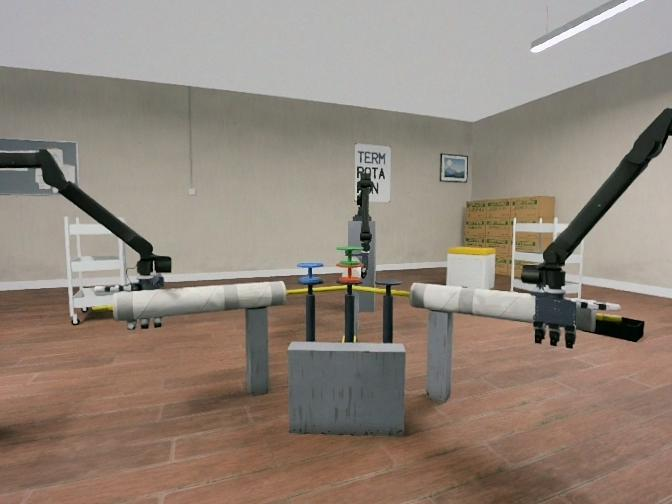

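>>> {"op": "move", "data": {"arm1": {"joints": {"hand_index_mcp": 0.10, "hand_middle_mcp": 0.10, "hand_ring_mcp": 0.10, "hand_index_pip": -0.3, "hand_middle_pip": -0.3, "hand_ring_pip": -0.3, "hand_index_dip": 0.1, "hand_middle_dip": 0.1, "hand_ring_dip": 0.1}}, "arm2": {"joints": {"hand_index_mcp": 0.10, "hand_middle_mcp": 0.10, "hand_ring_mcp": 0.10, "hand_index_pip": -0.3, "hand_middle_pip": -0.3, "hand_ring_pip": -0.3, "hand_index_dip": 0.1, "hand_middle_dip": 0.1, "hand_ring_dip": 0.1}}, "arm3": {"joints": {"hand_index_mcp": 0.10, "hand_middle_mcp": 0.10, "hand_ring_mcp": 0.10, "hand_index_pip": -0.3, "hand_middle_pip": -0.3, "hand_ring_pip": -0.3, "hand_index_dip": 0.1, "hand_middle_dip": 0.1, "hand_ring_dip": 0.1}}, "cameras": ["cam_high", "cam_low"]}}

Scene clock: 722.60 s.
Joint torques (N m): arm1=[-0.38 -26.17 10.97 0.03 0.48 0.21] | arm2=[-0.97 -24 6.24 -0.35 1.15 -0.11] | arm3=[-1.14 -15.79 1.68 -0.13 0.65 -0.09]
Heat: arm1: hottest joint2_rad 34 °C; arm2: hottest joint2_rad 31 °C; arm3: hottest joint1_rad 26 °C.
move: arm1 off_target; arm2 off_target; arm3 off_target
Joint velocities: within noise
arm1.joint_positions: joint1_rad=+0.144 joint2_rad=+3.078 joint3_rad=+2.332 joint4_rad=-0.868 joint5_rad=-0.001 joint6_rad=+1.630 hand_index_mcp=+0.126 hand_index_abd=+0.001 hand_index_pip=-0.291 hand_index_dip=+0.696 hand_middle_mcp=+0.240 hand_middle_abd=-0.006 hand_middle_pip=-0.226 hand_middle_dip=+0.171 hand_ring_mcp=+0.219 hand_ring_abd=-0.006 hand_ring_pip=-0.222 hand_ring_dip=+0.185 hand_thumb_cmc=+0.715 hand_thumb_axl=+0.677 hand_thumb_mcp=+0.223 hand_thumb_ipl=+0.168 hand_current_limit=+0.750 hand_speed=-0.800
arm1.joint_status: hand_index_mcp off_target (ended at +0.126, target +0.100); hand_index_dip off_target (ended at +0.696, target +0.100); hand_middle_mcp off_target (ended at +0.240, target +0.100); hand_middle_pip off_target (ended at -0.226, target -0.300); hand_middle_dip off_target (ended at +0.171, target +0.100); hand_ring_mcp off_target (ended at +0.219, target +0.100); hand_ring_pip off_target (ended at -0.222, target -0.300); hand_ring_dip off_target (ended at +0.185, target +0.100); the others done
arm1.hand_state: blocked,goal,goal,overload,blocked,goal,blocked,blocked,blocked,goal,blocked,blocked,goal,goal,goal,goal
arm1.index_mcp_current_ma: 75
arm1.index_abd_current_ma: 1
arm1.index_pip_current_ma: 19
arm1.index_dip_current_ma: 0
arm1.middle_mcp_current_ma: 481
arm1.middle_abd_current_ma: -10
arm1.middle_pip_current_ma: 257
arm1.middle_dip_current_ma: 249
arm1.ring_mcp_current_ma: 481
arm1.ring_abd_current_ma: -10
arm1.ring_pip_current_ma: 274
arm1.ring_dip_current_ma: 308
arm1.thumb_cmc_current_ma: 1
arm1.thumb_axl_current_ma: -1
arm1.thumb_mcp_current_ma: -6
arm1.thumb_ipl_current_ma: 0
arm1.hand_goal_index_mcp: 0.100
arm1.hand_goal_index_abd: 0.000
arm1.hand_goal_index_pip: -0.300
arm1.hand_goal_index_dip: 0.100
arm1.hand_goal_middle_mcp: 0.100
arm1.hand_goal_middle_abd: 0.000
arm1.hand_goal_middle_pip: -0.300
arm1.hand_goal_middle_dip: 0.100
arm1.hand_goal_ring_mcp: 0.100
arm1.hand_goal_ring_abd: 0.000
arm1.hand_goal_ring_pip: -0.300
arm1.hand_goal_ring_dip: 0.100
arm1.hand_goal_thumb_cmc: 0.714
arm1.hand_goal_thumb_axl: 0.678
arm1.hand_goal_thumb_mcp: 0.226
arm1.hand_goal_thumb_ipl: 0.168
arm1.hand: x=+0.8095 y=-0.0181 z=+0.3837 quat_wxyz=(-0.025, +0.050, -0.998, +0.001) (m; scene frame)
arm1.hand_target: x=+0.7839 y=-0.0139 z=+0.4019 quat_wxyz=(+0.000, +0.037, -0.999, +0.000) (m; scene frame)
arm1.hand_status: not commanded
arm2.joint_positions: joint1_rad=-0.147 joint2_rad=+2.811 joint3_rad=+1.881 joint4_rad=-0.642 joint5_rad=-0.032 joint6_rad=+1.337 hand_index_mcp=+0.260 hand_index_abd=-0.001 hand_index_pip=-0.225 hand_index_dip=+0.182 hand_middle_mcp=+0.232 hand_middle_abd=-0.001 hand_middle_pip=-0.206 hand_middle_dip=+0.185 hand_ring_mcp=+0.223 hand_ring_abd=-0.003 hand_ring_pip=-0.211 hand_ring_dip=+0.193 hand_thumb_cmc=+0.715 hand_thumb_axl=+0.677 hand_thumb_mcp=+0.223 hand_thumb_ipl=+0.168 hand_current_limit=+0.750 hand_speed=-0.800
arm2.joint_status: hand_index_mcp off_target (ended at +0.260, target +0.100); hand_index_pip off_target (ended at -0.225, target -0.300); hand_index_dip off_target (ended at +0.182, target +0.100); hand_middle_mcp off_target (ended at +0.232, target +0.100); hand_middle_pip off_target (ended at -0.206, target -0.300); hand_middle_dip off_target (ended at +0.185, target +0.100); hand_ring_mcp off_target (ended at +0.223, target +0.100); hand_ring_pip off_target (ended at -0.211, target -0.300); hand_ring_dip off_target (ended at +0.193, target +0.100)
arm2.hand_state: blocked,goal,blocked,blocked,blocked,goal,blocked,blocked,blocked,goal,blocked,blocked,goal,goal,goal,goal
arm2.index_mcp_current_ma: 481
arm2.index_abd_current_ma: -1
arm2.index_pip_current_ma: 228
arm2.index_dip_current_ma: 257
arm2.middle_mcp_current_ma: 481
arm2.middle_abd_current_ma: 0
arm2.middle_pip_current_ma: 307
arm2.middle_dip_current_ma: 271
arm2.ring_mcp_current_ma: 474
arm2.ring_abd_current_ma: -3
arm2.ring_pip_current_ma: 283
arm2.ring_dip_current_ma: 303
arm2.thumb_cmc_current_ma: 1
arm2.thumb_axl_current_ma: -1
arm2.thumb_mcp_current_ma: -4
arm2.thumb_ipl_current_ma: 0
arm2.hand_goal_index_mcp: 0.100
arm2.hand_goal_index_abd: 0.000
arm2.hand_goal_index_pip: -0.300
arm2.hand_goal_index_dip: 0.100
arm2.hand_goal_middle_mcp: 0.100
arm2.hand_goal_middle_abd: 0.000
arm2.hand_goal_middle_pip: -0.300
arm2.hand_goal_middle_dip: 0.100
arm2.hand_goal_ring_mcp: 0.100
arm2.hand_goal_ring_abd: 0.000
arm2.hand_goal_ring_pip: -0.300
arm2.hand_goal_ring_dip: 0.100
arm2.hand_goal_thumb_cmc: 0.714
arm2.hand_goal_thumb_axl: 0.678
arm2.hand_goal_thumb_mcp: 0.226
arm2.hand_goal_thumb_ipl: 0.168
arm2.hand: x=-0.5714 y=+0.6364 z=+0.3928 quat_wxyz=(-0.007, +0.886, -0.464, +0.004) (m; scene frame)
arm2.hand_target: x=-0.5751 y=+0.6289 z=+0.3923 quat_wxyz=(+0.000, +0.884, -0.468, +0.000) (m; scene frame)
arm2.hand_status: not commanded
arm3.joint_positions: joint1_rad=+0.144 joint2_rad=+2.713 joint3_rad=+1.281 joint4_rad=-0.162 joint5_rad=-0.017 joint6_rad=+1.641 hand_index_mcp=+0.215 hand_index_abd=+0.001 hand_index_pip=-0.226 hand_index_dip=+0.171 hand_middle_mcp=+0.207 hand_middle_abd=-0.001 hand_middle_pip=-0.229 hand_middle_dip=+0.173 hand_ring_mcp=+0.193 hand_ring_abd=+0.000 hand_ring_pip=-0.231 hand_ring_dip=+0.185 hand_thumb_cmc=+0.714 hand_thumb_axl=+0.677 hand_thumb_mcp=+0.223 hand_thumb_ipl=+0.168 hand_current_limit=+0.750 hand_speed=-0.800
arm3.joint_status: hand_index_mcp off_target (ended at +0.215, target +0.100); hand_index_pip off_target (ended at -0.226, target -0.300); hand_index_dip off_target (ended at +0.171, target +0.100); hand_middle_mcp off_target (ended at +0.207, target +0.100); hand_middle_pip off_target (ended at -0.229, target -0.300); hand_middle_dip off_target (ended at +0.173, target +0.100); hand_ring_mcp off_target (ended at +0.193, target +0.100); hand_ring_pip off_target (ended at -0.231, target -0.300); hand_ring_dip off_target (ended at +0.185, target +0.100)
arm3.hand_state: blocked,goal,blocked,blocked,blocked,goal,blocked,blocked,blocked,goal,blocked,blocked,goal,goal,goal,goal
arm3.index_mcp_current_ma: 341
arm3.index_abd_current_ma: 0
arm3.index_pip_current_ma: 157
arm3.index_dip_current_ma: 146
arm3.middle_mcp_current_ma: 303
arm3.middle_abd_current_ma: 0
arm3.middle_pip_current_ma: 145
arm3.middle_dip_current_ma: 154
arm3.ring_mcp_current_ma: 245
arm3.ring_abd_current_ma: 0
arm3.ring_pip_current_ma: 139
arm3.ring_dip_current_ma: 194
arm3.thumb_cmc_current_ma: 0
arm3.thumb_axl_current_ma: 0
arm3.thumb_mcp_current_ma: -1
arm3.thumb_ipl_current_ma: 0
arm3.hand_goal_index_mcp: 0.100
arm3.hand_goal_index_abd: 0.000
arm3.hand_goal_index_pip: -0.300
arm3.hand_goal_index_dip: 0.100
arm3.hand_goal_middle_mcp: 0.100
arm3.hand_goal_middle_abd: 0.000
arm3.hand_goal_middle_pip: -0.300
arm3.hand_goal_middle_dip: 0.100
arm3.hand_goal_ring_mcp: 0.100
arm3.hand_goal_ring_abd: 0.000
arm3.hand_goal_ring_pip: -0.300
arm3.hand_goal_ring_dip: 0.100
arm3.hand_goal_thumb_cmc: 0.714
arm3.hand_goal_thumb_axl: 0.678
arm3.hand_goal_thumb_mcp: 0.226
arm3.hand_goal_thumb_ipl: 0.168
arm3.hand: x=-0.4985 y=-0.8902 z=+0.3918 quat_wxyz=(+0.002, +0.846, +0.534, -0.009) (m; scene frame)
arm3.hand_target: x=-0.4905 y=-0.8836 z=+0.3971 quat_wxyz=(+0.000, +0.847, +0.531, +0.000) (m; scene frame)
arm3.hand_status: not commanded
pictures: cam_high, cam_low

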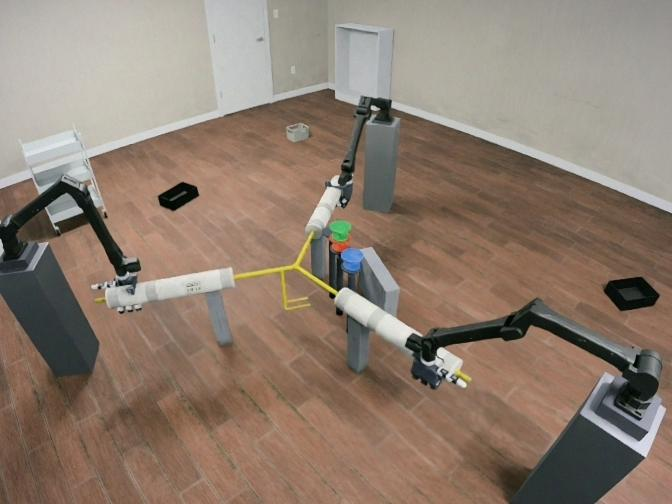

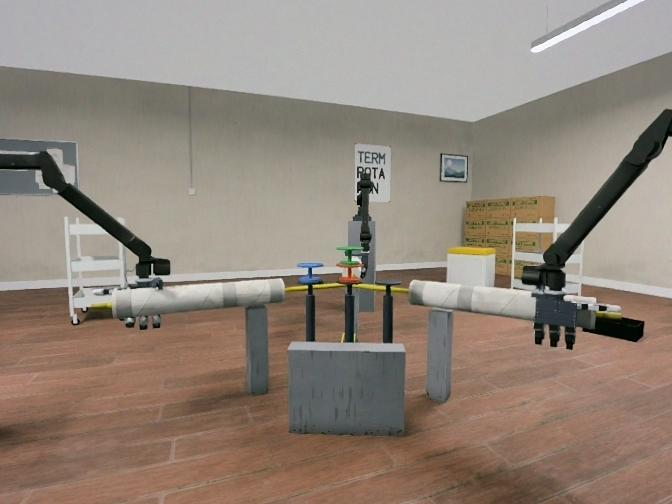

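>>> {"op": "move", "data": {"arm1": {"target": [0.790, -0.014, 0.442, 0, -0.0366, 0.9993, 0], "speed": 0.05}, "arm2": {"target": [-0.575, 0.629, 0.432, 0, 0.8838, -0.4679, 0], "speed": 0.05}, "arm3": {"target": [-0.4905, -0.8836, 0.437, 0, 0.8471, 0.5314, 0], "speed": 0.05}, "cameras": ["cam_high", "cam_low"]}}

Scene clock: 738.73 s.
Joint torques (N m): arm1=[-0.21 -30.92 5.52 -0.24 0.67 0.32] | arm2=[-1.14 -27.99 3.88 -0.87 1.26 -0.1] | arm3=[-0.85 -18.02 0.64 -1.17 0.51 -0.01]
Heat: arm1: hottest joint2_rad 34 °C; arm2: hottest joint2_rad 31 °C; arm3: hottest joint2_rad 27 °C.
move: arm1 off_target; arm2 off_target; arm3 off_target
Joint velocities: within noise
arm1.joint_positions: joint1_rad=+0.144 joint2_rad=+3.011 joint3_rad=+2.232 joint4_rad=-0.829 joint5_rad=-0.006 joint6_rad=+1.621 hand_index_mcp=+0.120 hand_index_abd=+0.001 hand_index_pip=-0.292 hand_index_dip=+0.696 hand_middle_mcp=+0.244 hand_middle_abd=-0.007 hand_middle_pip=-0.226 hand_middle_dip=+0.150 hand_ring_mcp=+0.222 hand_ring_abd=-0.009 hand_ring_pip=-0.222 hand_ring_dip=+0.172 hand_thumb_cmc=+0.715 hand_thumb_axl=+0.677 hand_thumb_mcp=+0.223 hand_thumb_ipl=+0.168 hand_current_limit=+0.750 hand_speed=-0.800
arm1.joint_status: not commanded
arm1.hand_state: goal,goal,goal,overload,blocked,goal,blocked,blocked,blocked,goal,blocked,blocked,goal,goal,goal,goal
arm1.index_mcp_current_ma: 54
arm1.index_abd_current_ma: 1
arm1.index_pip_current_ma: 16
arm1.index_dip_current_ma: 0
arm1.middle_mcp_current_ma: 481
arm1.middle_abd_current_ma: -11
arm1.middle_pip_current_ma: 257
arm1.middle_dip_current_ma: 160
arm1.ring_mcp_current_ma: 481
arm1.ring_abd_current_ma: -17
arm1.ring_pip_current_ma: 274
arm1.ring_dip_current_ma: 251
arm1.thumb_cmc_current_ma: 1
arm1.thumb_axl_current_ma: -1
arm1.thumb_mcp_current_ma: -6
arm1.thumb_ipl_current_ma: 0
arm1.hand_goal_index_mcp: 0.100
arm1.hand_goal_index_abd: 0.000
arm1.hand_goal_index_pip: -0.300
arm1.hand_goal_index_dip: 0.100
arm1.hand_goal_middle_mcp: 0.100
arm1.hand_goal_middle_abd: 0.000
arm1.hand_goal_middle_pip: -0.300
arm1.hand_goal_middle_dip: 0.100
arm1.hand_goal_ring_mcp: 0.100
arm1.hand_goal_ring_abd: 0.000
arm1.hand_goal_ring_pip: -0.300
arm1.hand_goal_ring_dip: 0.100
arm1.hand_goal_thumb_cmc: 0.714
arm1.hand_goal_thumb_axl: 0.678
arm1.hand_goal_thumb_mcp: 0.226
arm1.hand_goal_thumb_ipl: 0.168
arm1.on_its_own: hand_middle_dip moved -0.021 toward your old target +0.100
arm1.hand: x=+0.8140 y=-0.0181 z=+0.4000 quat_wxyz=(-0.022, +0.054, -0.998, +0.004) (m; scene frame)
arm1.hand_target: x=+0.7901 y=-0.0140 z=+0.4404 quat_wxyz=(+0.000, +0.037, -0.999, +0.000) (m; scene frame)
arm1.hand_status: off_target (0.049 m and 3.3 deg from the pose sent, 0.062 m and 3.2 deg at the start)
arm2.joint_positions: joint1_rad=-0.144 joint2_rad=+2.764 joint3_rad=+1.848 joint4_rad=-0.649 joint5_rad=-0.035 joint6_rad=+1.335 hand_index_mcp=+0.260 hand_index_abd=+0.001 hand_index_pip=-0.225 hand_index_dip=+0.163 hand_middle_mcp=+0.232 hand_middle_abd=+0.002 hand_middle_pip=-0.205 hand_middle_dip=+0.172 hand_ring_mcp=+0.223 hand_ring_abd=-0.001 hand_ring_pip=-0.211 hand_ring_dip=+0.185 hand_thumb_cmc=+0.715 hand_thumb_axl=+0.677 hand_thumb_mcp=+0.223 hand_thumb_ipl=+0.168 hand_current_limit=+0.750 hand_speed=-0.800
arm2.joint_status: not commanded
arm2.hand_state: blocked,goal,blocked,blocked,blocked,goal,blocked,blocked,blocked,goal,blocked,blocked,goal,goal,goal,goal
arm2.index_mcp_current_ma: 481
arm2.index_abd_current_ma: 1
arm2.index_pip_current_ma: 228
arm2.index_dip_current_ma: 180
arm2.middle_mcp_current_ma: 481
arm2.middle_abd_current_ma: 1
arm2.middle_pip_current_ma: 308
arm2.middle_dip_current_ma: 216
arm2.ring_mcp_current_ma: 474
arm2.ring_abd_current_ma: -1
arm2.ring_pip_current_ma: 284
arm2.ring_dip_current_ma: 271
arm2.thumb_cmc_current_ma: 1
arm2.thumb_axl_current_ma: -1
arm2.thumb_mcp_current_ma: -4
arm2.thumb_ipl_current_ma: 0
arm2.hand_goal_index_mcp: 0.100
arm2.hand_goal_index_abd: 0.000
arm2.hand_goal_index_pip: -0.300
arm2.hand_goal_index_dip: 0.100
arm2.hand_goal_middle_mcp: 0.100
arm2.hand_goal_middle_abd: 0.000
arm2.hand_goal_middle_pip: -0.300
arm2.hand_goal_middle_dip: 0.100
arm2.hand_goal_ring_mcp: 0.100
arm2.hand_goal_ring_abd: 0.000
arm2.hand_goal_ring_pip: -0.300
arm2.hand_goal_ring_dip: 0.100
arm2.hand_goal_thumb_cmc: 0.714
arm2.hand_goal_thumb_axl: 0.678
arm2.hand_goal_thumb_mcp: 0.226
arm2.hand_goal_thumb_ipl: 0.168
arm2.hand: x=-0.5678 y=+0.6341 z=+0.4137 quat_wxyz=(-0.006, +0.887, -0.461, +0.008) (m; scene frame)
arm2.hand_target: x=-0.5749 y=+0.6289 z=+0.4315 quat_wxyz=(+0.000, +0.884, -0.468, +0.000) (m; scene frame)
arm2.hand_status: off_target (0.020 m and 1.4 deg from the pose sent, 0.040 m and 1.1 deg at the start)
arm3.joint_positions: joint1_rad=+0.139 joint2_rad=+2.642 joint3_rad=+1.224 joint4_rad=-0.171 joint5_rad=-0.014 joint6_rad=+1.633 hand_index_mcp=+0.213 hand_index_abd=+0.002 hand_index_pip=-0.226 hand_index_dip=+0.157 hand_middle_mcp=+0.207 hand_middle_abd=+0.000 hand_middle_pip=-0.229 hand_middle_dip=+0.164 hand_ring_mcp=+0.193 hand_ring_abd=+0.000 hand_ring_pip=-0.231 hand_ring_dip=+0.180 hand_thumb_cmc=+0.714 hand_thumb_axl=+0.677 hand_thumb_mcp=+0.223 hand_thumb_ipl=+0.168 hand_current_limit=+0.750 hand_speed=-0.800
arm3.joint_status: not commanded
arm3.hand_state: blocked,goal,blocked,blocked,blocked,goal,blocked,blocked,blocked,goal,blocked,blocked,goal,goal,goal,goal
arm3.index_mcp_current_ma: 331
arm3.index_abd_current_ma: 0
arm3.index_pip_current_ma: 157
arm3.index_dip_current_ma: 104
arm3.middle_mcp_current_ma: 303
arm3.middle_abd_current_ma: 0
arm3.middle_pip_current_ma: 145
arm3.middle_dip_current_ma: 124
arm3.ring_mcp_current_ma: 245
arm3.ring_abd_current_ma: 0
arm3.ring_pip_current_ma: 139
arm3.ring_dip_current_ma: 177
arm3.thumb_cmc_current_ma: 0
arm3.thumb_axl_current_ma: 0
arm3.thumb_mcp_current_ma: -1
arm3.thumb_ipl_current_ma: 0
arm3.hand_goal_index_mcp: 0.100
arm3.hand_goal_index_abd: 0.000
arm3.hand_goal_index_pip: -0.300
arm3.hand_goal_index_dip: 0.100
arm3.hand_goal_middle_mcp: 0.100
arm3.hand_goal_middle_abd: 0.000
arm3.hand_goal_middle_pip: -0.300
arm3.hand_goal_middle_dip: 0.100
arm3.hand_goal_ring_mcp: 0.100
arm3.hand_goal_ring_abd: 0.000
arm3.hand_goal_ring_pip: -0.300
arm3.hand_goal_ring_dip: 0.100
arm3.hand_goal_thumb_cmc: 0.714
arm3.hand_goal_thumb_axl: 0.678
arm3.hand_goal_thumb_mcp: 0.226
arm3.hand_goal_thumb_ipl: 0.168
arm3.hand: x=-0.4966 y=-0.8923 z=+0.4186 quat_wxyz=(+0.001, +0.845, +0.535, -0.007) (m; scene frame)
arm3.hand_target: x=-0.4906 y=-0.8839 z=+0.4363 quat_wxyz=(+0.000, +0.847, +0.531, +0.000) (m; scene frame)
arm3.hand_status: off_target (0.021 m and 0.9 deg from the pose sent, 0.046 m and 1.2 deg at the start)
pictures: cam_high, cam_low

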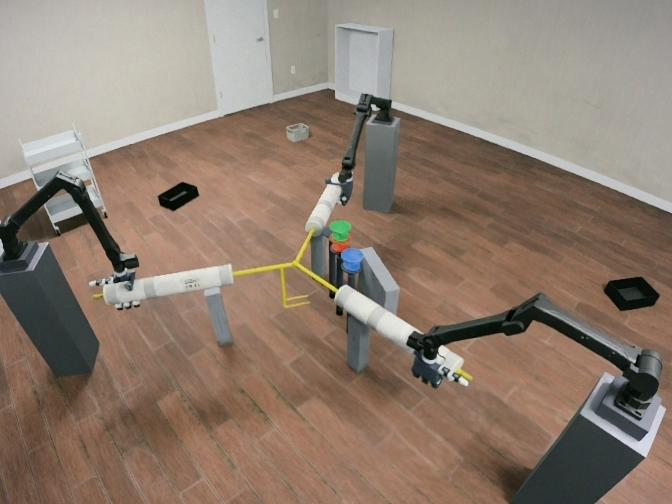

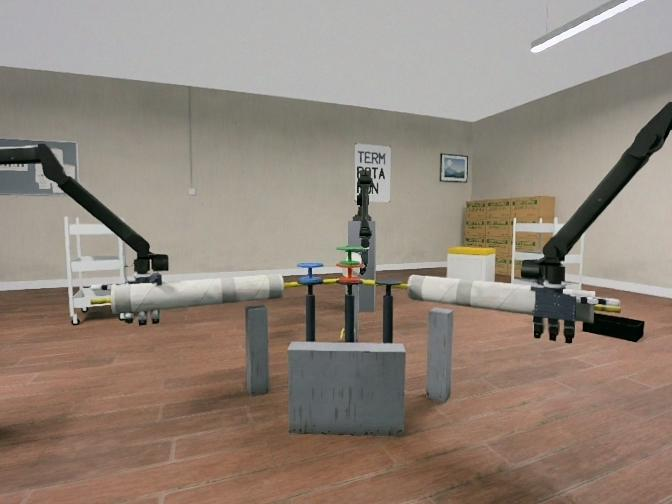

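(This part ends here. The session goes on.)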